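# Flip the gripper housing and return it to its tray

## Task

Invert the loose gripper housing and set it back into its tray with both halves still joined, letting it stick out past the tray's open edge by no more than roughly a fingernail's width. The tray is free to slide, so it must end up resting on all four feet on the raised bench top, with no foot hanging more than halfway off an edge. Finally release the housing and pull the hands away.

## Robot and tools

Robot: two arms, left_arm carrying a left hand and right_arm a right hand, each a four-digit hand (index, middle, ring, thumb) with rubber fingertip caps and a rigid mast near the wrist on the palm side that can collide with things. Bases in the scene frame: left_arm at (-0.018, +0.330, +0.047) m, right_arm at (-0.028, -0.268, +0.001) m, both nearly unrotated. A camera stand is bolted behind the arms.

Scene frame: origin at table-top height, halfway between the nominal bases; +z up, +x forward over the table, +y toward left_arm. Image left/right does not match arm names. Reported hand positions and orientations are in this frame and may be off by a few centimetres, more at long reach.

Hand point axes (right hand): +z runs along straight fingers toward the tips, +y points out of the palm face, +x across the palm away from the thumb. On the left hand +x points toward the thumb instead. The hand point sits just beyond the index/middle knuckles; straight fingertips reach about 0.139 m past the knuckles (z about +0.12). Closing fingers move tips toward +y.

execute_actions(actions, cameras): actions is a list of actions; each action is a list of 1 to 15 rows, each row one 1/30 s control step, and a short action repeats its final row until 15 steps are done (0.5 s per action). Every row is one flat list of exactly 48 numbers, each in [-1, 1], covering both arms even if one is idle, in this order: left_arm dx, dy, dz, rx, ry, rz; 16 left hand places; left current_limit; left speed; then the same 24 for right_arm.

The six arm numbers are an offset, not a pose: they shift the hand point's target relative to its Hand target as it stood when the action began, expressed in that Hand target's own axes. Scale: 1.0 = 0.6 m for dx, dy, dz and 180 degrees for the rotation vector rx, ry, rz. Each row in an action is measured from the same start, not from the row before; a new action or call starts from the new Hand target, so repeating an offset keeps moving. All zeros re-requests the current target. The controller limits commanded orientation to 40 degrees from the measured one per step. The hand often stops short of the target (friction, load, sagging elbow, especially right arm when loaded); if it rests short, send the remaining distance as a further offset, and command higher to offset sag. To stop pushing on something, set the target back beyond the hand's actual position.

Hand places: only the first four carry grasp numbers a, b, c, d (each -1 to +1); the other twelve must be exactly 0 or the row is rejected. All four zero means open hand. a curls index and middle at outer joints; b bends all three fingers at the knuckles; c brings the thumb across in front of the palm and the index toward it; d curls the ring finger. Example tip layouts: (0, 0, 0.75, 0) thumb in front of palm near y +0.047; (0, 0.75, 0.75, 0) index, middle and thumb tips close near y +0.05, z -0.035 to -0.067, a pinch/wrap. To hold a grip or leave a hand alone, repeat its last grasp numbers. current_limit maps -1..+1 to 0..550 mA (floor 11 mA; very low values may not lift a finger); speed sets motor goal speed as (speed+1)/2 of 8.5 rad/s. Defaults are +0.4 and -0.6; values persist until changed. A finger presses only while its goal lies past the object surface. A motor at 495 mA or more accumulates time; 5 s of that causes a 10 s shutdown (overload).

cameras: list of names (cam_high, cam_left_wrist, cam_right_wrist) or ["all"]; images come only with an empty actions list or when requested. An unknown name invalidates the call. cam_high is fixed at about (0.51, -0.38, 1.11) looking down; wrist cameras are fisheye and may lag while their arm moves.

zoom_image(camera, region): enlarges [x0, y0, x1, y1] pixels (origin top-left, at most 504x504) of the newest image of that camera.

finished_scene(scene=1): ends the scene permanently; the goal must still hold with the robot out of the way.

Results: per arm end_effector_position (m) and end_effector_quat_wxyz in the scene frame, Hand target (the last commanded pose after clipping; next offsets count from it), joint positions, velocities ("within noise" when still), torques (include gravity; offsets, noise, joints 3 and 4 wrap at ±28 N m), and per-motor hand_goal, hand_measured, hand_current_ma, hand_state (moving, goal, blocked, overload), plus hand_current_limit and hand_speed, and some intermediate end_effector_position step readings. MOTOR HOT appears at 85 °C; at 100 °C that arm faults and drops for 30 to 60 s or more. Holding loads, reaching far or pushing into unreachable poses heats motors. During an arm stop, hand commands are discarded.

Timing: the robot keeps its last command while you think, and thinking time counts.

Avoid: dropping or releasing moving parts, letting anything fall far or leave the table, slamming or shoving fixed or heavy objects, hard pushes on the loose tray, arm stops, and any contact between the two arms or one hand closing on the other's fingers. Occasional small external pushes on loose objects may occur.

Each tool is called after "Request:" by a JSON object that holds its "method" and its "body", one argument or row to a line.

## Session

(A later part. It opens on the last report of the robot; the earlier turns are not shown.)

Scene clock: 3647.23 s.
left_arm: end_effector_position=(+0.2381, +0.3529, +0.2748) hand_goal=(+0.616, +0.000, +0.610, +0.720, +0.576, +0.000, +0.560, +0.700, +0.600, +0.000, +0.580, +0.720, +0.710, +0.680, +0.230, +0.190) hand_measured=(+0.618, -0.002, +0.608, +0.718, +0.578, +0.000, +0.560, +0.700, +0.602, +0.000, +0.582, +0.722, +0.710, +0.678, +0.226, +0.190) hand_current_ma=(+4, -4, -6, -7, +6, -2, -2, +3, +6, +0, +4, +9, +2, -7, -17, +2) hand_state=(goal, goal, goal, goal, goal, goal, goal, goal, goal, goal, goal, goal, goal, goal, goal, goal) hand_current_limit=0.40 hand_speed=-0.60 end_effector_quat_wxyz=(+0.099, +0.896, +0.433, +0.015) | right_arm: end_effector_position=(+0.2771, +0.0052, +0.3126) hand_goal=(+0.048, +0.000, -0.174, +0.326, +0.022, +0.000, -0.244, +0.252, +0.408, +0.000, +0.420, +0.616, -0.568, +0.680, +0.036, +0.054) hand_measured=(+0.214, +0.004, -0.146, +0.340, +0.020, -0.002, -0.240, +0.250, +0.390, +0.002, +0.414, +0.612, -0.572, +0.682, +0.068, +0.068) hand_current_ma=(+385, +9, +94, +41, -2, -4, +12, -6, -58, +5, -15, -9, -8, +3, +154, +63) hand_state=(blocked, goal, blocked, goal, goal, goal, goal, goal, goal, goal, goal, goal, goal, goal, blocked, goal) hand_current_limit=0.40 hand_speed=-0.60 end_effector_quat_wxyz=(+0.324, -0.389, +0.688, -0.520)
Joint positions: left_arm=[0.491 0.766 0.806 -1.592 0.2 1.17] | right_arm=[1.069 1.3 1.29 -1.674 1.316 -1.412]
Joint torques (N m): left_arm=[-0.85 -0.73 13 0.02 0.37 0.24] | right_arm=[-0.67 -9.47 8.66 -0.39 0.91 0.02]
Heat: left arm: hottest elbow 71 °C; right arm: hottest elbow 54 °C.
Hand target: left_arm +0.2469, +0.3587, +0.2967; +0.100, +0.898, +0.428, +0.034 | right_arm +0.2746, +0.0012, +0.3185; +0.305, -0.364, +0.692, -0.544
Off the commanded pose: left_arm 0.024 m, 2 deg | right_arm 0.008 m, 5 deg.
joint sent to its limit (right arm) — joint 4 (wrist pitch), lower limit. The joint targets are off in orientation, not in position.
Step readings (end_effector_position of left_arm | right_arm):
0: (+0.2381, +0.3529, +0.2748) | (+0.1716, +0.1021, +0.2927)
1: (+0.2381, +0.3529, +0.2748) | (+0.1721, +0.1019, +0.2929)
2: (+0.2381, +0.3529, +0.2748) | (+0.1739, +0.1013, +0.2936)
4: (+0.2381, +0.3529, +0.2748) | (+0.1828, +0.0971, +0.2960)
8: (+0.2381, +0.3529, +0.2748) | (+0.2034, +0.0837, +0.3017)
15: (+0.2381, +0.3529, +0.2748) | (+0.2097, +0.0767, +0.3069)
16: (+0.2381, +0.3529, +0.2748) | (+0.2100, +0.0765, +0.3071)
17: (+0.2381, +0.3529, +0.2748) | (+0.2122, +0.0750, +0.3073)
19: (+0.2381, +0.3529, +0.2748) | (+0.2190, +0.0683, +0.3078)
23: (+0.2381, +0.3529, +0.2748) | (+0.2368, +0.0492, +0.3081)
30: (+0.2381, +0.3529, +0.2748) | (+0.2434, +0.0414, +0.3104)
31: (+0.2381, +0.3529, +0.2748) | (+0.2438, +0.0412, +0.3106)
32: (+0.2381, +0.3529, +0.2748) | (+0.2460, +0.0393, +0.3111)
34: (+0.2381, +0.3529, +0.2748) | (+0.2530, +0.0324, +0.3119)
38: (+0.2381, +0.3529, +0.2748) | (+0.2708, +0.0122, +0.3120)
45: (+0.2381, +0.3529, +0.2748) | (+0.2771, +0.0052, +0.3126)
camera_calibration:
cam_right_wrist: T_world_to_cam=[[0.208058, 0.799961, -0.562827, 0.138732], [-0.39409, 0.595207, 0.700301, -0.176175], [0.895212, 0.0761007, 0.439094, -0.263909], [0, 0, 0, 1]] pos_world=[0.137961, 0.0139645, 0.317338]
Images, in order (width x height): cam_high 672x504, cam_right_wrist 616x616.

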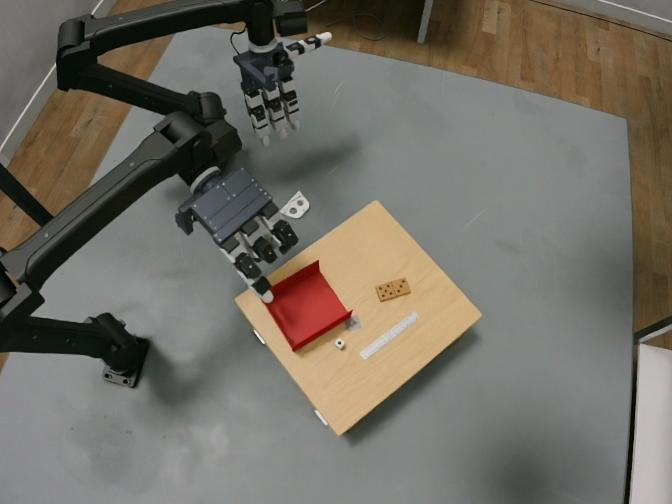

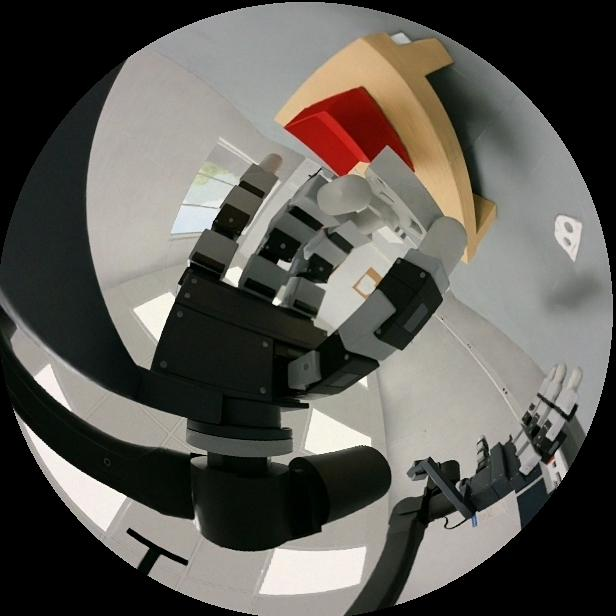

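Request:
{"method": "execute_actions", "body": {
  "actions": [
    [[0,0,0,0,0,0,0,0.1,0,0,0,0,0,0,0,0,0,0,0,0,0,0,0.4,-0.6,0.0195,-0.0225,0.0763,0.0139,0.0208,0.0046,0.47,0.36,0.78,0.1,0,0,0,0,0,0,0,0,0,0,0,0,0.4,-0.6]],
    [[0,0,0,0,0,0,0,0.1,0,0,0,0,0,0,0,0,0,0,0,0,0,0,0.4,-0.6,0.0142,-0.0195,0.0782,0.0139,0.021,0.0037,0.47,0.36,0.78,0.1,0,0,0,0,0,0,0,0,0,0,0,0,0.4,-0.6]],
    [[0,0,0,0,0,0,0,0.1,0,0,0,0,0,0,0,0,0,0,0,0,0,0,0.4,-0.6,0.0087,-0.0162,0.0798,0.0139,0.0211,0.0028,0.47,0.36,0.78,0.1,0,0,0,0,0,0,0,0,0,0,0,0,0.4,-0.6]],
    [[0,0,0,0,0,0,0,0.1,0,0,0,0,0,0,0,0,0,0,0,0,0,0,0.4,-0.6,0,0,0,0,0,0,0.47,0.36,0.78,0.1,0,0,0,0,0,0,0,0,0,0,0,0,0.4,-0.6]]
  ],
  "cameras": ["cam_high","cam_right_wrist","cam_left_wrist"]
}}

Request:
{"method": "zoom_image", "body": {
  "camera": "cam_right_wrist",
  "region": [240, 20, 540, 320]
}}

Request:
{"method": "zoom_image", "body": {
  "camera": "cam_high",
  "region": [220, 190, 380, 350]
}}

Scene clock: 3657.83 s.
left_arm: end_effector_position=(+0.2381, +0.3529, +0.2748) hand_goal=(+0.616, +0.000, +0.610, +0.720, +0.576, +0.000, +0.560, +0.700, +0.600, +0.000, +0.580, +0.720, +0.710, +0.680, +0.230, +0.190) hand_measured=(+0.618, -0.002, +0.608, +0.718, +0.578, +0.000, +0.560, +0.700, +0.602, +0.000, +0.582, +0.722, +0.710, +0.678, +0.226, +0.190) hand_current_ma=(+4, -4, -6, -7, +6, -2, -2, +3, +6, +0, +4, +9, +2, -7, -17, +2) hand_state=(goal, goal, goal, goal, goal, goal, goal, goal, goal, goal, goal, goal, goal, goal, goal, goal) hand_current_limit=0.40 hand_speed=-0.60 end_effector_quat_wxyz=(+0.099, +0.896, +0.433, +0.015) | right_arm: end_effector_position=(+0.3760, -0.1048, +0.3217) hand_goal=(+0.048, +0.000, -0.174, +0.326, +0.022, +0.000, -0.244, +0.252, +0.408, +0.000, +0.420, +0.616, -0.568, +0.680, +0.036, +0.054) hand_measured=(+0.210, +0.004, -0.146, +0.340, +0.020, -0.002, -0.240, +0.250, +0.390, +0.002, +0.414, +0.612, -0.572, +0.682, +0.070, +0.070) hand_current_ma=(+385, +9, +97, +42, -7, -4, +10, -6, -58, +5, -15, -9, -9, +3, +165, +67) hand_state=(blocked, goal, blocked, goal, goal, goal, goal, goal, goal, goal, goal, goal, goal, goal, blocked, goal) hand_current_limit=0.40 hand_speed=-0.60 end_effector_quat_wxyz=(+0.259, -0.277, +0.686, -0.621)
Joint positions: left_arm=[0.491 0.766 0.806 -1.592 0.2 1.17] | right_arm=[0.741 1.312 1.263 -1.441 1.475 -1.64]
Joint torques (N m): left_arm=[-0.21 -0.56 13.05 -0.01 0.43 0.26] | right_arm=[-0.73 -10.11 8.77 0.68 0.84 0.02]
Heat: left arm: hottest elbow 71 °C; right arm: hottest elbow 55 °C.
Hand target: left_arm +0.2469, +0.3587, +0.2967; +0.100, +0.898, +0.428, +0.034 | right_arm +0.3746, -0.1069, +0.3268; +0.267, -0.276, +0.688, -0.616
Off the commanded pose: left_arm 0.024 m, 2 deg | right_arm 0.006 m, 1 deg.
Step readings (end_effector_position of left_arm | right_arm):
0: (+0.2381, +0.3529, +0.2748) | (+0.2772, +0.0052, +0.3126)
1: (+0.2381, +0.3529, +0.2748) | (+0.2775, +0.0050, +0.3129)
2: (+0.2381, +0.3529, +0.2748) | (+0.2796, +0.0031, +0.3138)
4: (+0.2381, +0.3529, +0.2748) | (+0.2869, -0.0042, +0.3158)
8: (+0.2381, +0.3529, +0.2748) | (+0.3040, -0.0254, +0.3171)
15: (+0.2381, +0.3529, +0.2748) | (+0.3096, -0.0330, +0.3177)
16: (+0.2381, +0.3529, +0.2748) | (+0.3100, -0.0333, +0.3180)
17: (+0.2381, +0.3529, +0.2748) | (+0.3119, -0.0352, +0.3193)
19: (+0.2381, +0.3529, +0.2748) | (+0.3186, -0.0431, +0.3225)
23: (+0.2381, +0.3529, +0.2748) | (+0.3338, -0.0661, +0.3255)
30: (+0.2381, +0.3529, +0.2748) | (+0.3387, -0.0743, +0.3259)
31: (+0.2381, +0.3529, +0.2748) | (+0.3390, -0.0745, +0.3262)
32: (+0.2381, +0.3529, +0.2748) | (+0.3409, -0.0763, +0.3272)
34: (+0.2381, +0.3529, +0.2748) | (+0.3484, -0.0829, +0.3295)
38: (+0.2381, +0.3529, +0.2748) | (+0.3647, -0.1040, +0.3304)
45: (+0.2381, +0.3529, +0.2748) | (+0.3722, -0.1090, +0.3300)
46: (+0.2381, +0.3529, +0.2748) | (+0.3727, -0.1085, +0.3300)
47: (+0.2381, +0.3529, +0.2748) | (+0.3731, -0.1081, +0.3300)
49: (+0.2381, +0.3529, +0.2748) | (+0.3739, -0.1072, +0.3300)
53: (+0.2381, +0.3529, +0.2748) | (+0.3750, -0.1061, +0.3284)
60: (+0.2381, +0.3529, +0.2748) | (+0.3760, -0.1050, +0.3240)
camera_calibration:
cam_left_wrist: T_world_to_cam=[[-0.983553, -0.17801, -0.0306003, 0.268004], [-0.157289, 0.760829, 0.629603, -0.456197], [-0.0887943, 0.624061, -0.776314, 0.136874], [0, 0, 0, 1]] pos_world=[0.203995, 0.309378, 0.401681]
cam_right_wrist: T_world_to_cam=[[0.478175, 0.630765, -0.611133, 0.107473], [-0.267827, 0.767425, 0.582519, -0.0697001], [0.836431, -0.114868, 0.535899, -0.377116], [0, 0, 0, 1]] pos_world=[0.245373, -0.0576195, 0.308378]

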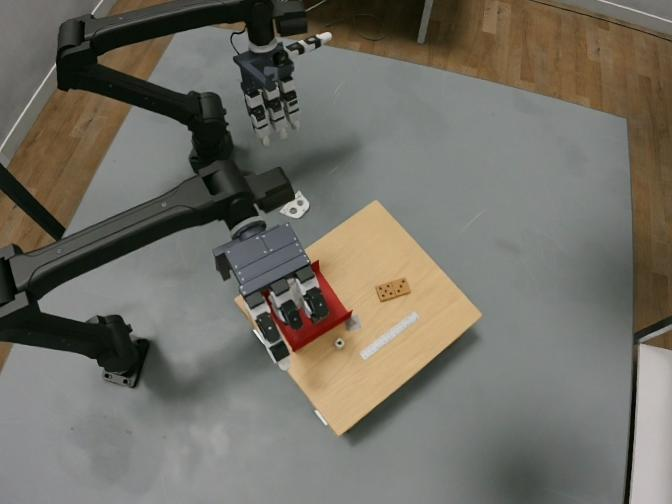

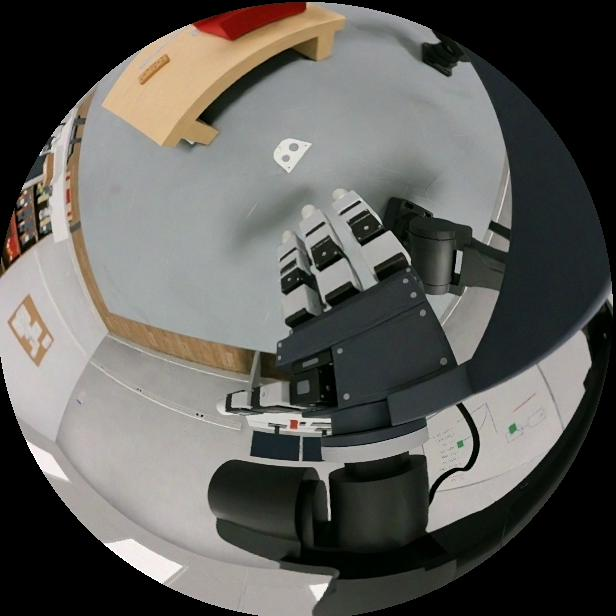

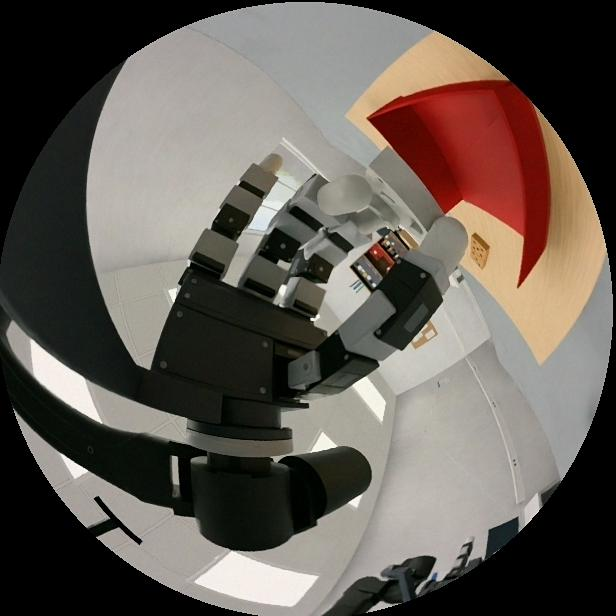

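Scaled by 1.680 from the camera's 616x616 image, which has a finer 880x880 frame.

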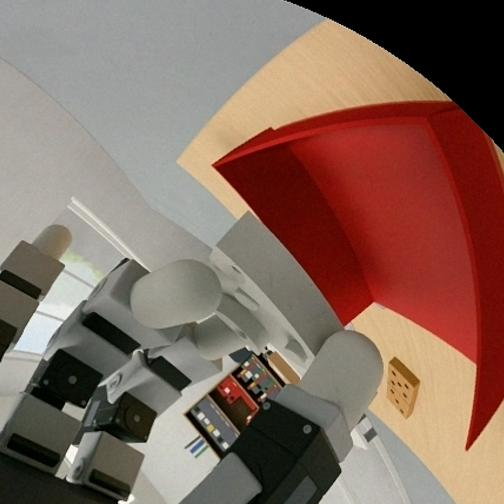

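Scaled by 3.150 from the camera's 672x504 image, which has a finer 960x720 frame.

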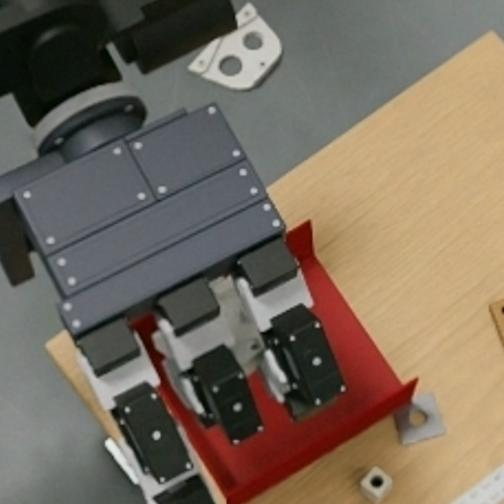

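Request:
{"method": "zoom_image", "body": {
  "camera": "cam_high",
  "region": [240, 250, 340, 350]
}}

Scaled by 5.040 from the camera's 672x504 image, which has a finer 960x720 frame.

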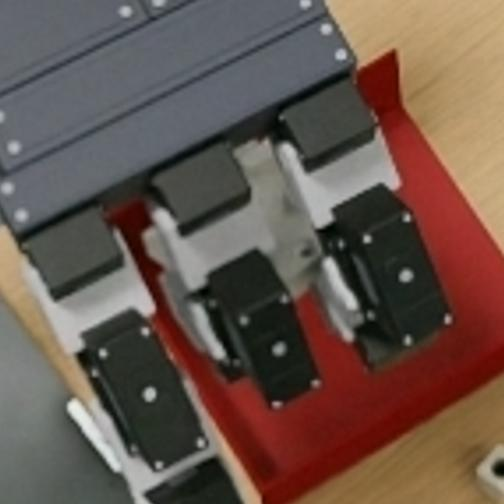

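Request:
{"method": "execute_actions", "body": {
  "actions": [
    [[0,0,0,0,0,0,0,0.1,0,0,0,0,0,0,0,0,0,0,0,0,0,0,0.4,-0.6,-0.0218,0.0322,0.0152,0,0,0,0.47,0.36,0.78,0.1,0,0,0,0,0,0,0,0,0,0,0,0,0.4,-0.6]],
    [[0,0,0,0,0,0,0,0.1,0,0,0,0,0,0,0,0,0,0,0,0,0,0,0.4,-0.6,0,0.0166,0.0014,0,0,0,0.47,0.36,0.78,0.1,0,0,0,0,0,0,0,0,0,0,0,0,0.4,-0.6]]
  ],
  "cameras": ["cam_high","cam_right_wrist"]
}}

Request:
{"method": "zoom_image", "body": {
  "camera": "cam_right_wrist",
  "region": [290, 40, 590, 340]
}}

Request:
{"method": "zoom_image", "body": {
  "camera": "cam_high",
  "region": [240, 250, 360, 370]
}}

Scene clock: 3696.53 s.
left_arm: end_effector_position=(+0.2381, +0.3529, +0.2748) hand_goal=(+0.616, +0.000, +0.610, +0.720, +0.576, +0.000, +0.560, +0.700, +0.600, +0.000, +0.580, +0.720, +0.710, +0.680, +0.230, +0.190) hand_measured=(+0.618, -0.002, +0.608, +0.718, +0.578, +0.000, +0.560, +0.700, +0.602, +0.000, +0.582, +0.722, +0.710, +0.678, +0.226, +0.190) hand_current_ma=(+4, -4, -6, -7, +6, -2, -2, +3, +6, +0, +4, +9, +2, -7, -17, +2) hand_state=(goal, goal, goal, goal, goal, goal, goal, goal, goal, goal, goal, goal, goal, goal, goal, goal) hand_current_limit=0.40 hand_speed=-0.60 end_effector_quat_wxyz=(+0.099, +0.896, +0.433, +0.015) | right_arm: end_effector_position=(+0.3888, -0.0983, +0.2930) hand_goal=(+0.048, +0.000, -0.174, +0.326, +0.022, +0.000, -0.244, +0.252, +0.408, +0.000, +0.420, +0.616, -0.568, +0.680, +0.036, +0.054) hand_measured=(+0.210, +0.004, -0.146, +0.340, +0.020, -0.002, -0.240, +0.250, +0.390, +0.002, +0.414, +0.612, -0.572, +0.682, +0.070, +0.070) hand_current_ma=(+385, +9, +97, +42, -7, -4, +10, -6, -58, +5, -15, -9, -9, +3, +165, +67) hand_state=(blocked, goal, blocked, goal, goal, goal, goal, goal, goal, goal, goal, goal, goal, goal, blocked, goal) hand_current_limit=0.40 hand_speed=-0.60 end_effector_quat_wxyz=(+0.263, -0.280, +0.686, -0.618)
Joint positions: left_arm=[0.491 0.766 0.806 -1.592 0.2 1.17] | right_arm=[0.728 1.313 1.182 -1.156 1.469 -1.842]
Joint torques (N m): left_arm=[-0.5 -0.62 13.11 0.09 0.43 0.23] | right_arm=[-1.2 -10.05 8.84 0.91 0.82 -0.03]
Heat: left arm: hottest elbow 72 °C; right arm: hottest elbow 54 °C.
Hand target: left_arm +0.2469, +0.3587, +0.2967; +0.100, +0.898, +0.428, +0.034 | right_arm +0.3895, -0.1019, +0.2971; +0.268, -0.276, +0.688, -0.616
Off the commanded pose: left_arm 0.024 m, 2 deg | right_arm 0.005 m, 1 deg.
Step readings (end_effector_position of left_arm | right_arm):
0: (+0.2381, +0.3529, +0.2748) | (+0.3760, -0.1048, +0.3216)
1: (+0.2381, +0.3529, +0.2748) | (+0.3761, -0.1047, +0.3217)
2: (+0.2381, +0.3529, +0.2748) | (+0.3768, -0.1040, +0.3213)
4: (+0.2381, +0.3529, +0.2748) | (+0.3793, -0.1027, +0.3199)
8: (+0.2381, +0.3529, +0.2748) | (+0.3835, -0.1013, +0.3154)
15: (+0.2381, +0.3529, +0.2748) | (+0.3870, -0.1003, +0.3112)
16: (+0.2381, +0.3529, +0.2748) | (+0.3872, -0.1002, +0.3105)
17: (+0.2381, +0.3529, +0.2748) | (+0.3876, -0.0999, +0.3095)
19: (+0.2381, +0.3529, +0.2748) | (+0.3880, -0.0994, +0.3065)
23: (+0.2381, +0.3529, +0.2748) | (+0.3876, -0.0995, +0.2985)
30: (+0.2381, +0.3529, +0.2748) | (+0.3889, -0.0981, +0.2950)
camera_calibration:
cam_right_wrist: T_world_to_cam=[[0.472946, 0.636909, -0.608826, 0.0816839], [-0.274382, 0.763095, 0.58515, -0.0531445], [0.83728, -0.109693, 0.535659, -0.371417], [0, 0, 0, 1]] pos_world=[0.257766, -0.0522127, 0.279781]
Images, in order (width x height): cam_high 672x504, cam_right_wrist 616x616.

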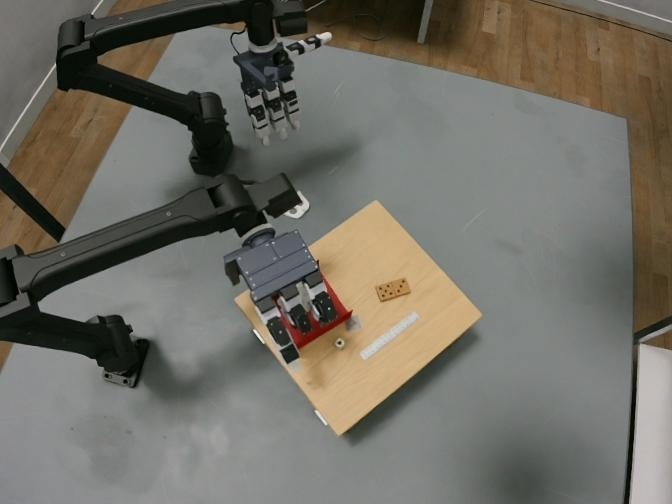

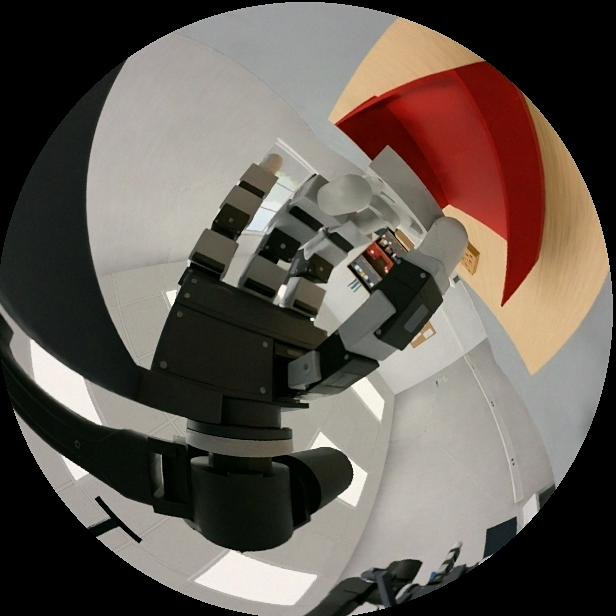

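Scaled by 1.680 from the camera's 616x616 image, which has a finer 880x880 frame.

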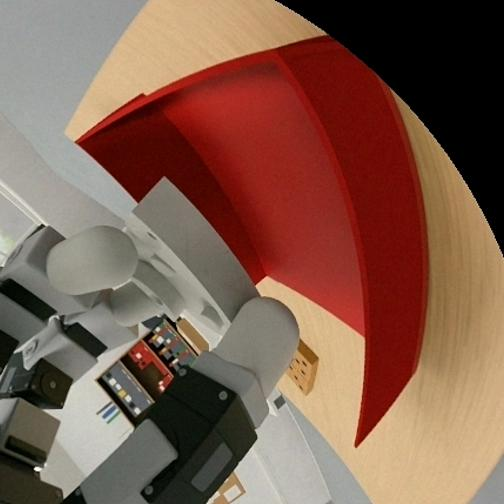

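Scaled by 4.200 from the camera's 672x504 image, which has a finer 960x720 frame.

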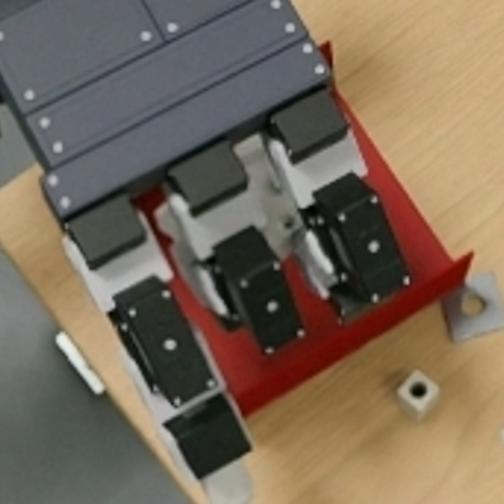

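Request:
{"method": "execute_actions", "body": {
  "actions": [
    [[0,0,0,0,0,0,0,0.1,0,0,0,0,0,0,0,0,0,0,0,0,0,0,0.4,-0.6,0,0.0492,0.0158,0,0,0,0.47,0.36,0.78,0.1,0,0,0,0,0,0,0,0,0,0,0,0,0.4,-0.6]],
    [[0,0,0,0,0,0,0,0.1,0,0,0,0,0,0,0,0,0,0,0,0,0,0,0.4,-0.6,0,0.025,0.0022,0,0,0,0.47,0.36,0.78,0.1,0,0,0,0,0,0,0,0,0,0,0,0,0.4,-0.6]]
  ],
  "cameras": ["cam_high","cam_right_wrist"]
}}

Request:
{"method": "zoom_image", "body": {
  "camera": "cam_right_wrist",
  "region": [290, 40, 590, 340]
}}

Request:
{"method": "zoom_image", "body": {
  "camera": "cam_high",
  "region": [240, 250, 360, 370]
}}

Scene clock: 3725.60 s.
left_arm: end_effector_position=(+0.2381, +0.3529, +0.2748) hand_goal=(+0.616, +0.000, +0.610, +0.720, +0.576, +0.000, +0.560, +0.700, +0.600, +0.000, +0.580, +0.720, +0.710, +0.680, +0.230, +0.190) hand_measured=(+0.618, -0.002, +0.608, +0.718, +0.578, +0.000, +0.560, +0.700, +0.602, +0.000, +0.582, +0.722, +0.710, +0.678, +0.226, +0.190) hand_current_ma=(+4, -4, -6, -7, +6, -2, -2, +3, +6, +0, +4, +9, +2, -7, -17, +2) hand_state=(goal, goal, goal, goal, goal, goal, goal, goal, goal, goal, goal, goal, goal, goal, goal, goal) hand_current_limit=0.40 hand_speed=-0.60 end_effector_quat_wxyz=(+0.099, +0.896, +0.433, +0.015) | right_arm: end_effector_position=(+0.3940, -0.1027, +0.2474) hand_goal=(+0.048, +0.000, -0.174, +0.326, +0.022, +0.000, -0.244, +0.252, +0.408, +0.000, +0.420, +0.616, -0.568, +0.680, +0.036, +0.054) hand_measured=(+0.210, +0.004, -0.146, +0.340, +0.020, -0.002, -0.240, +0.250, +0.390, +0.002, +0.414, +0.612, -0.572, +0.682, +0.070, +0.070) hand_current_ma=(+385, +9, +97, +42, -7, -4, +10, -6, -58, +5, -15, -9, -9, +3, +165, +67) hand_state=(blocked, goal, blocked, goal, goal, goal, goal, goal, goal, goal, goal, goal, goal, goal, blocked, goal) hand_current_limit=0.40 hand_speed=-0.60 end_effector_quat_wxyz=(+0.262, -0.280, +0.686, -0.618)
Joint positions: left_arm=[0.491 0.766 0.806 -1.592 0.2 1.17] | right_arm=[0.711 1.313 1.05 -0.871 1.461 -1.997]
Joint torques (N m): left_arm=[-0.85 -0.21 12.94 0.01 0.42 0.22] | right_arm=[-1.03 -9.52 8.88 1.18 0.77 -0.02]
Heat: left arm: hottest elbow 72 °C; right arm: hottest elbow 54 °C.
Hand target: left_arm +0.2469, +0.3587, +0.2967; +0.100, +0.898, +0.428, +0.034 | right_arm +0.3948, -0.1054, +0.2517; +0.268, -0.276, +0.688, -0.616
Off the commanded pose: left_arm 0.024 m, 2 deg | right_arm 0.005 m, 1 deg.
Step readings (end_effector_position of left_arm | right_arm):
0: (+0.2381, +0.3529, +0.2748) | (+0.3888, -0.0983, +0.2930)
1: (+0.2381, +0.3529, +0.2748) | (+0.3888, -0.0983, +0.2927)
2: (+0.2381, +0.3529, +0.2748) | (+0.3893, -0.0985, +0.2914)
4: (+0.2381, +0.3529, +0.2748) | (+0.3901, -0.0997, +0.2861)
8: (+0.2381, +0.3529, +0.2748) | (+0.3897, -0.1043, +0.2715)
15: (+0.2381, +0.3529, +0.2748) | (+0.3936, -0.1034, +0.2658)
16: (+0.2381, +0.3529, +0.2748) | (+0.3940, -0.1030, +0.2655)
17: (+0.2381, +0.3529, +0.2748) | (+0.3944, -0.1027, +0.2648)
19: (+0.2381, +0.3529, +0.2748) | (+0.3944, -0.1026, +0.2613)
23: (+0.2381, +0.3529, +0.2748) | (+0.3930, -0.1037, +0.2525)
30: (+0.2381, +0.3529, +0.2748) | (+0.3941, -0.1026, +0.2489)
camera_calibration:
cam_right_wrist: T_world_to_cam=[[0.47189, 0.63737, -0.609162, 0.0548766], [-0.27382, 0.762711, 0.585913, -0.0222288], [0.838059, -0.109686, 0.534441, -0.351822], [0, 0, 0, 1]] pos_world=[0.262865, -0.0566123, 0.234481]
Images, in order (width x height): cam_high 672x504, cam_right_wrist 616x616.

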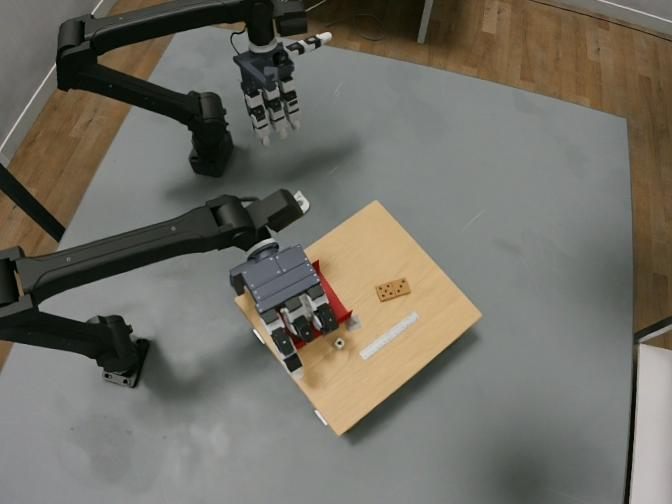

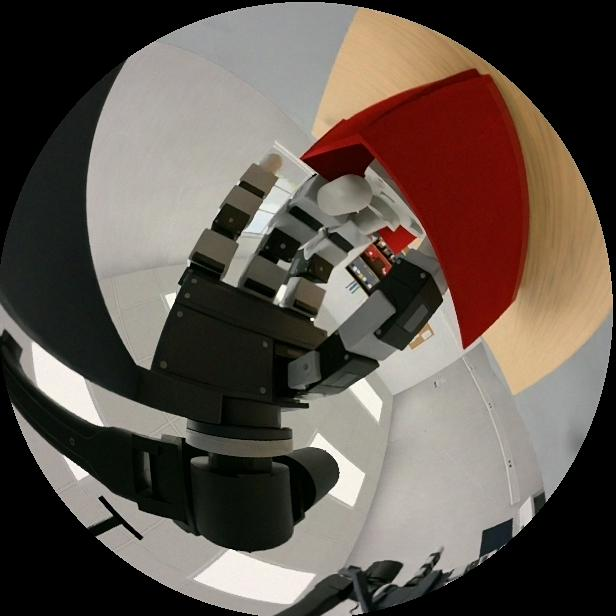

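Scaled by 1.680 from the camera's 616x616 image, which has a finer 880x880 frame.

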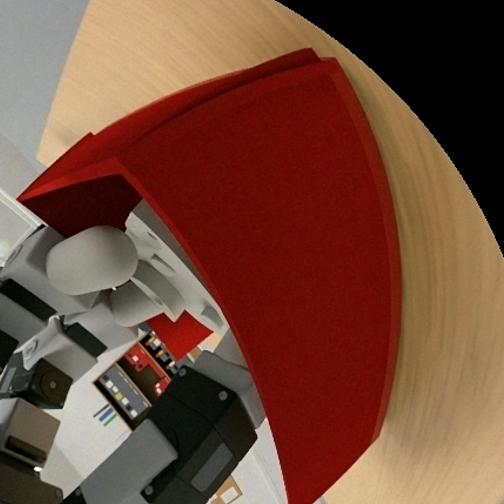

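Scaled by 4.200 from the camera's 672x504 image, which has a finer 960x720 frame.

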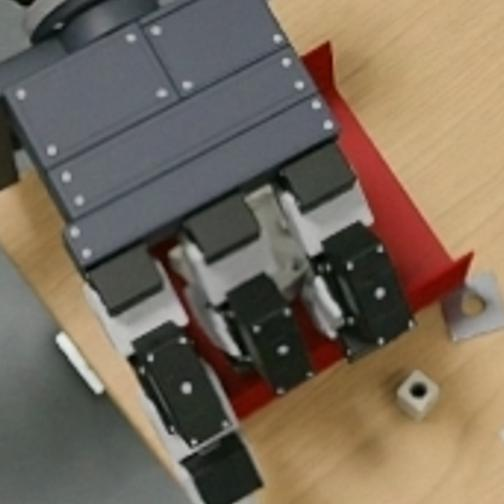

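Request:
{"method": "execute_actions", "body": {
  "actions": [
    [[0,0,0,0,0,0,0,0.1,0,0,0,0,0,0,0,0,0,0,0,0,0,0,0.4,-0.6,0,0.0249,0.0022,0,0,0,0.47,0.36,0.78,0.1,0,0,0,0,0,0,0,0,0,0,0,0,0.4,-0.6]]
  ],
  "cameras": ["cam_high","cam_right_wrist"]
}}

Request:
{"method": "zoom_image", "body": {
  "camera": "cam_high",
  "region": [240, 250, 360, 370]
}}

Request:
{"method": "zoom_image", "body": {
  "camera": "cam_right_wrist",
  "region": [290, 90, 490, 290]
}}

Scene clock: 3737.23 s.
left_arm: end_effector_position=(+0.2381, +0.3529, +0.2748) hand_goal=(+0.616, +0.000, +0.610, +0.720, +0.576, +0.000, +0.560, +0.700, +0.600, +0.000, +0.580, +0.720, +0.710, +0.680, +0.230, +0.190) hand_measured=(+0.618, -0.002, +0.608, +0.718, +0.578, +0.000, +0.560, +0.700, +0.602, +0.000, +0.582, +0.722, +0.710, +0.678, +0.226, +0.190) hand_current_ma=(+4, -4, -6, -7, +6, -2, -2, +3, +6, +0, +4, +9, +2, -7, -17, +2) hand_state=(goal, goal, goal, goal, goal, goal, goal, goal, goal, goal, goal, goal, goal, goal, goal, goal) hand_current_limit=0.40 hand_speed=-0.60 end_effector_quat_wxyz=(+0.099, +0.896, +0.433, +0.015) | right_arm: end_effector_position=(+0.3938, -0.1028, +0.2356) hand_goal=(+0.048, +0.000, -0.174, +0.326, +0.022, +0.000, -0.244, +0.252, +0.408, +0.000, +0.420, +0.616, -0.568, +0.680, +0.036, +0.054) hand_measured=(+0.210, +0.004, -0.146, +0.340, +0.020, -0.002, -0.240, +0.250, +0.390, +0.002, +0.414, +0.612, -0.572, +0.682, +0.070, +0.070) hand_current_ma=(+385, +9, +97, +43, -7, -4, +10, -6, -58, +5, -15, -9, -9, +3, +167, +69) hand_state=(blocked, goal, blocked, goal, goal, goal, goal, goal, goal, goal, goal, goal, goal, goal, blocked, goal) hand_current_limit=0.40 hand_speed=-0.60 end_effector_quat_wxyz=(+0.266, -0.278, +0.687, -0.617)
Joint positions: left_arm=[0.491 0.766 0.806 -1.592 0.2 1.17] | right_arm=[0.711 1.313 1.014 -0.801 1.461 -2.022]
Joint torques (N m): left_arm=[-0.44 -0.03 13 0.01 0.42 0.24] | right_arm=[-1.73 -9.11 8.77 1.24 0.74 -0.04]
Heat: left arm: hottest elbow 72 °C; right arm: hottest elbow 54 °C.
Hand target: left_arm +0.2469, +0.3587, +0.2967; +0.100, +0.898, +0.428, +0.034 | right_arm +0.3950, -0.1050, +0.2367; +0.268, -0.276, +0.688, -0.616
Off the commanded pose: left_arm 0.024 m, 2 deg | right_arm 0.003 m, 0 deg.
Step readings (end_effector_position of left_arm | right_arm):
0: (+0.2381, +0.3529, +0.2748) | (+0.3940, -0.1027, +0.2474)
1: (+0.2381, +0.3529, +0.2748) | (+0.3940, -0.1027, +0.2474)
2: (+0.2381, +0.3529, +0.2748) | (+0.3941, -0.1026, +0.2468)
4: (+0.2381, +0.3529, +0.2748) | (+0.3939, -0.1027, +0.2445)
8: (+0.2381, +0.3529, +0.2748) | (+0.3923, -0.1041, +0.2377)
15: (+0.2381, +0.3529, +0.2748) | (+0.3936, -0.1029, +0.2361)
camera_calibration:
cam_right_wrist: T_world_to_cam=[[0.474267, 0.642138, -0.60227, 0.0457325], [-0.280074, 0.758609, 0.588278, -0.0137792], [0.834643, -0.11032, 0.53963, -0.345313], [0, 0, 0, 1]] pos_world=[0.262665, -0.0570086, 0.221991]
Images, in order (width x height): cam_high 672x504, cam_right_wrist 616x616.

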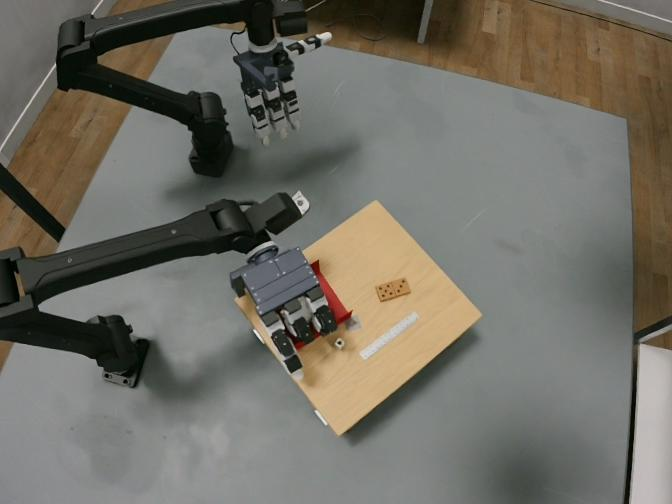

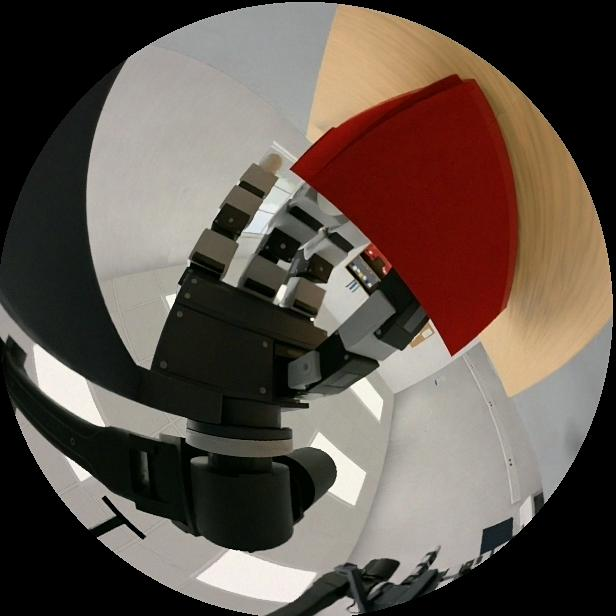

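Scaled by 4.200 from the camera's 672x504 image, which has a finer 960x720 frame.

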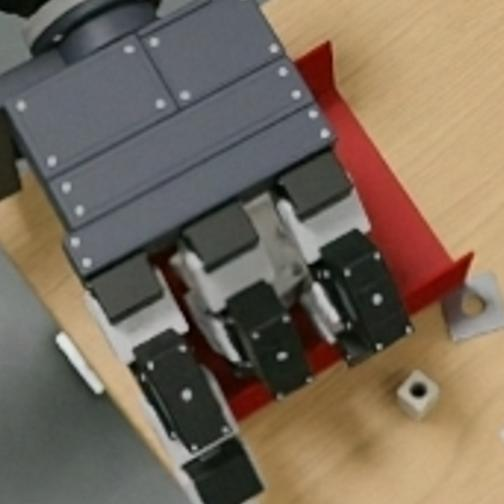

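Scaled by 2.520 from the camera's 616x616 image, which has a finer 880x880 frame.

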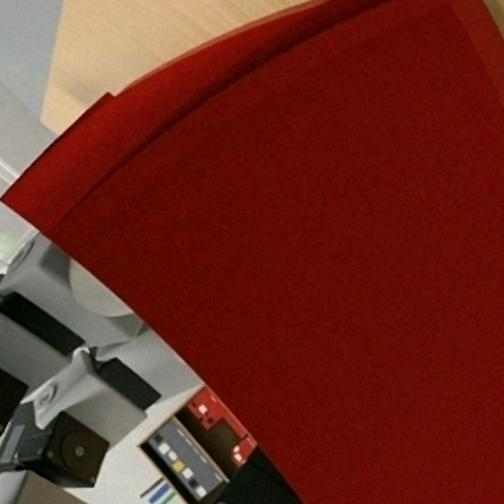

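Request:
{"method": "execute_actions", "body": {
  "actions": [
    [[0,0,0,0,0,0,0,0.1,0,0,0,0,0,0,0,0,0,0,0,0,0,0,0.4,-0.6,0,0.0166,0.0015,0,0,0,0.47,0.36,0.78,0.1,0,0,0,0,0,0,0,0,0,0,0,0,0.4,-0.6]]
  ],
  "cameras": ["cam_high"]
}}

Request:
{"method": "zoom_image", "body": {
  "camera": "cam_high",
  "region": [250, 270, 350, 370]
}}

Scene clock: 3744.23 s.
left_arm: end_effector_position=(+0.2381, +0.3529, +0.2748) hand_goal=(+0.616, +0.000, +0.610, +0.720, +0.576, +0.000, +0.560, +0.700, +0.600, +0.000, +0.580, +0.720, +0.710, +0.680, +0.230, +0.190) hand_measured=(+0.618, -0.002, +0.608, +0.718, +0.578, +0.000, +0.560, +0.700, +0.602, +0.000, +0.582, +0.722, +0.710, +0.678, +0.226, +0.190) hand_current_ma=(+4, -4, -6, -7, +6, -2, -2, +3, +6, +0, +4, +9, +2, -7, -17, +2) hand_state=(goal, goal, goal, goal, goal, goal, goal, goal, goal, goal, goal, goal, goal, goal, goal, goal) hand_current_limit=0.40 hand_speed=-0.60 end_effector_quat_wxyz=(+0.099, +0.896, +0.433, +0.015) | right_arm: end_effector_position=(+0.3953, -0.1029, +0.2325) hand_goal=(+0.048, +0.000, -0.174, +0.326, +0.022, +0.000, -0.244, +0.252, +0.408, +0.000, +0.420, +0.616, -0.568, +0.680, +0.036, +0.054) hand_measured=(+0.210, +0.000, -0.146, +0.340, +0.020, -0.002, -0.240, +0.250, +0.390, +0.002, +0.414, +0.612, -0.572, +0.682, +0.070, +0.070) hand_current_ma=(+385, +1, +97, +43, -7, -4, +10, -6, -58, +5, -15, -9, -9, +3, +167, +69) hand_state=(blocked, goal, blocked, goal, goal, goal, goal, goal, goal, goal, goal, goal, goal, goal, blocked, goal) hand_current_limit=0.40 hand_speed=-0.60 end_effector_quat_wxyz=(+0.272, -0.271, +0.687, -0.616)
Joint positions: left_arm=[0.491 0.766 0.806 -1.592 0.2 1.17] | right_arm=[0.71 1.313 0.999 -0.765 1.466 -2.025]
Joint torques (N m): left_arm=[-0.91 0.32 13.07 0.08 0.38 0.25] | right_arm=[-1.08 -8.59 8.21 1.17 0.54 -0.06]
Heat: left arm: hottest elbow 72 °C; right arm: hottest elbow 54 °C.
Hand target: left_arm +0.2469, +0.3587, +0.2967; +0.100, +0.898, +0.428, +0.034 | right_arm +0.3952, -0.1047, +0.2268; +0.268, -0.276, +0.688, -0.616
Off the commanded pose: left_arm 0.024 m, 2 deg | right_arm 0.006 m, 1 deg.
Step readings (end_effector_position of left_arm | right_arm):
0: (+0.2381, +0.3529, +0.2748) | (+0.3938, -0.1028, +0.2356)
1: (+0.2381, +0.3529, +0.2748) | (+0.3938, -0.1028, +0.2356)
2: (+0.2381, +0.3529, +0.2748) | (+0.3938, -0.1027, +0.2353)
4: (+0.2381, +0.3529, +0.2748) | (+0.3937, -0.1029, +0.2339)
8: (+0.2381, +0.3529, +0.2748) | (+0.3943, -0.1029, +0.2332)
15: (+0.2381, +0.3529, +0.2748) | (+0.3952, -0.1029, +0.2326)
Images, in order (width x height): cam_high 672x504.

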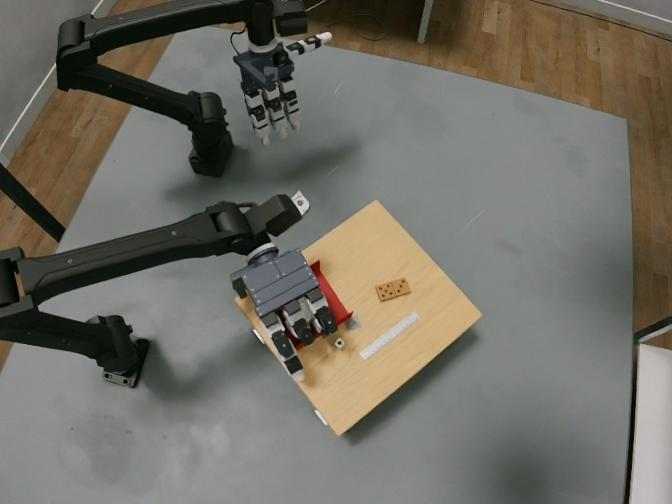

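Scaled by 5.040 from the camera's 672x504 image, which has a finer 960x720 frame.

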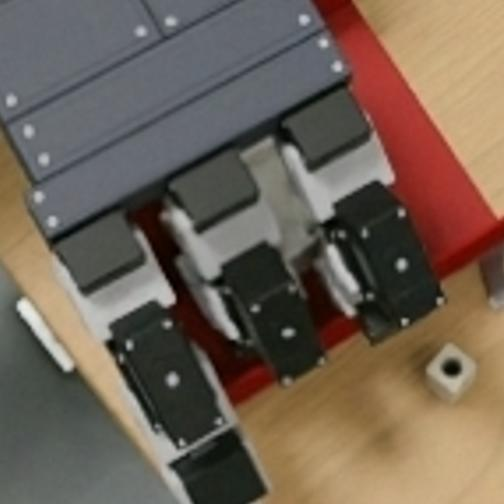

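Request:
{"method": "execute_actions", "body": {
  "actions": [
    [[0,0,0,0,0,0,0,0.1,0,0,0,0,0,0,0,0,0,0,0,0,0,0,0.4,-0.6,0,-0.006,0,0.05,0,0,0.47,0.36,0.78,0.1,0,0,0,0,0,0,0,0,0,0,0,0,0.4,-0.6]],
    [[0,0,0,0,0,0,0,0.1,0,0,0,0,0,0,0,0,0,0,0,0,0,0,0.4,-0.6,0,0.015,0,0,0,0,0.47,0.36,0.78,0.1,0,0,0,0,0,0,0,0,0,0,0,0,0.4,-0.6]]
  ],
  "cameras": ["cam_high","cam_right_wrist"]
}}

Request:
{"method": "zoom_image", "body": {
  "camera": "cam_high",
  "region": [250, 270, 350, 370]
}}

Request:
{"method": "zoom_image", "body": {
  "camera": "cam_right_wrist",
  "region": [270, 90, 490, 310]
}}

Scene clock: 3763.87 s.
left_arm: end_effector_position=(+0.2381, +0.3529, +0.2748) hand_goal=(+0.616, +0.000, +0.610, +0.720, +0.576, +0.000, +0.560, +0.700, +0.600, +0.000, +0.580, +0.720, +0.710, +0.680, +0.230, +0.190) hand_measured=(+0.618, -0.002, +0.608, +0.718, +0.578, +0.000, +0.560, +0.700, +0.602, +0.000, +0.582, +0.722, +0.710, +0.678, +0.226, +0.190) hand_current_ma=(+4, -4, -6, -7, +6, -2, -2, +3, +6, +0, +4, +9, +2, -7, -17, +2) hand_state=(goal, goal, goal, goal, goal, goal, goal, goal, goal, goal, goal, goal, goal, goal, goal, goal) hand_current_limit=0.40 hand_speed=-0.60 end_effector_quat_wxyz=(+0.099, +0.896, +0.433, +0.015) | right_arm: end_effector_position=(+0.3950, -0.1070, +0.2351) hand_goal=(+0.048, +0.000, -0.174, +0.326, +0.022, +0.000, -0.244, +0.252, +0.408, +0.000, +0.420, +0.616, -0.568, +0.680, +0.036, +0.054) hand_measured=(+0.200, +0.002, -0.146, +0.342, +0.020, -0.002, -0.240, +0.250, +0.390, +0.002, +0.414, +0.612, -0.584, +0.680, +0.076, +0.070) hand_current_ma=(+385, +4, +97, +48, -7, -4, +10, -6, -58, +5, -15, -9, -55, -2, +191, +75) hand_state=(blocked, goal, blocked, goal, goal, goal, goal, goal, goal, goal, goal, goal, goal, goal, blocked, goal) hand_current_limit=0.40 hand_speed=-0.60 end_effector_quat_wxyz=(+0.278, -0.243, +0.659, -0.655)
Joint positions: left_arm=[0.491 0.766 0.806 -1.592 0.2 1.17] | right_arm=[0.73 1.334 0.977 -0.728 1.586 -2.008]
Joint torques (N m): left_arm=[-0.91 -0.38 13.08 0.09 0.42 0.24] | right_arm=[-0.62 -7 8.08 0.5 0.74 0.28]
Heat: left arm: hottest elbow 72 °C; right arm: hottest elbow 53 °C.
Hand target: left_arm +0.2469, +0.3587, +0.2967; +0.100, +0.898, +0.428, +0.034 | right_arm +0.3959, -0.1052, +0.2214; +0.288, -0.254, +0.637, -0.668
Off the commanded pose: left_arm 0.024 m, 2 deg | right_arm 0.014 m, 3 deg.
joint read past its limit (right arm) — joint 5 (wrist yaw), upper limit.
joint sent to its limit (right arm) — joint 5 (wrist yaw), upper limit. The joint targets are off in orientation, not in position.
Step readings (end_effector_position of left_arm | right_arm):
0: (+0.2381, +0.3529, +0.2748) | (+0.3953, -0.1029, +0.2326)
1: (+0.2381, +0.3529, +0.2748) | (+0.3954, -0.1033, +0.2329)
2: (+0.2381, +0.3529, +0.2748) | (+0.3957, -0.1057, +0.2349)
4: (+0.2381, +0.3529, +0.2748) | (+0.3949, -0.1096, +0.2378)
8: (+0.2381, +0.3529, +0.2748) | (+0.3936, -0.1099, +0.2374)
15: (+0.2381, +0.3529, +0.2748) | (+0.3935, -0.1080, +0.2357)
16: (+0.2381, +0.3529, +0.2748) | (+0.3936, -0.1080, +0.2357)
17: (+0.2381, +0.3529, +0.2748) | (+0.3937, -0.1079, +0.2356)
19: (+0.2381, +0.3529, +0.2748) | (+0.3940, -0.1078, +0.2353)
23: (+0.2381, +0.3529, +0.2748) | (+0.3944, -0.1074, +0.2352)
30: (+0.2381, +0.3529, +0.2748) | (+0.3949, -0.1070, +0.2350)
camera_calibration:
cam_right_wrist: T_world_to_cam=[[0.555997, 0.584949, -0.59051, 0.00634414], [-0.302446, 0.80412, 0.511779, 0.0217756], [0.774206, -0.10595, 0.624004, -0.341989], [0, 0, 0, 1]] pos_world=[0.267828, -0.0574548, 0.206004]
Images, in order (width x height): cam_high 672x504, cam_right_wrist 616x616.

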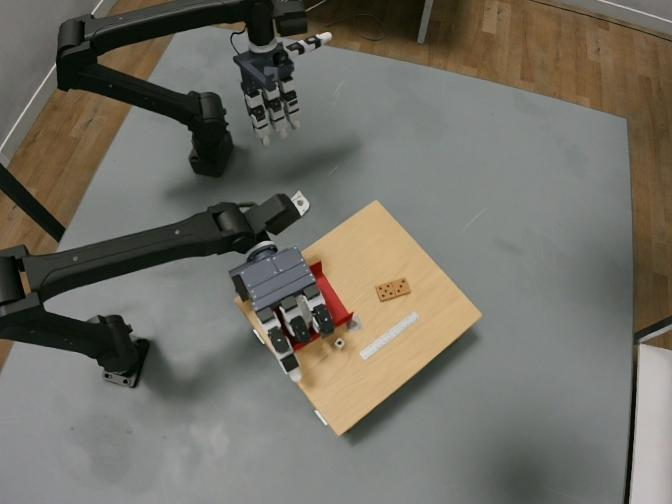

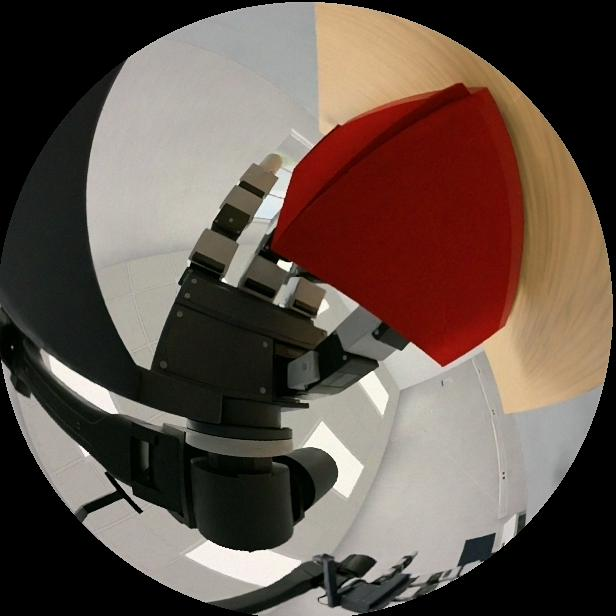

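Scaled by 5.040 from the camera's 672x504 image, which has a finer 960x720 frame.

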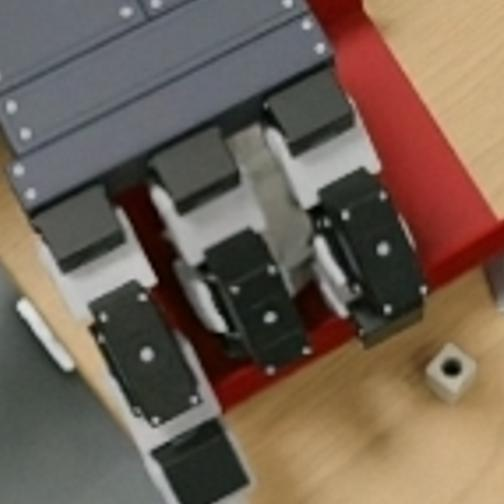

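Scaled by 2.291 from the camera's 616x616 image, which has a finer 880x880 frame.

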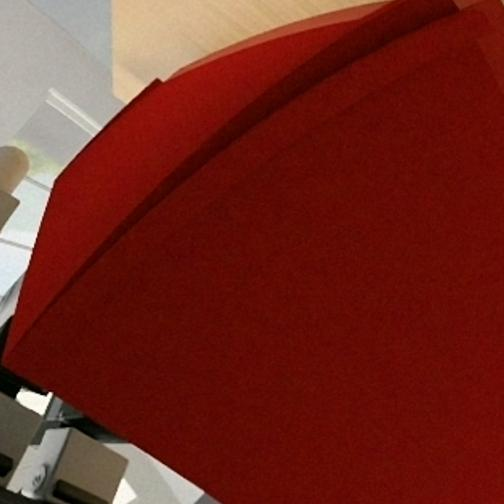

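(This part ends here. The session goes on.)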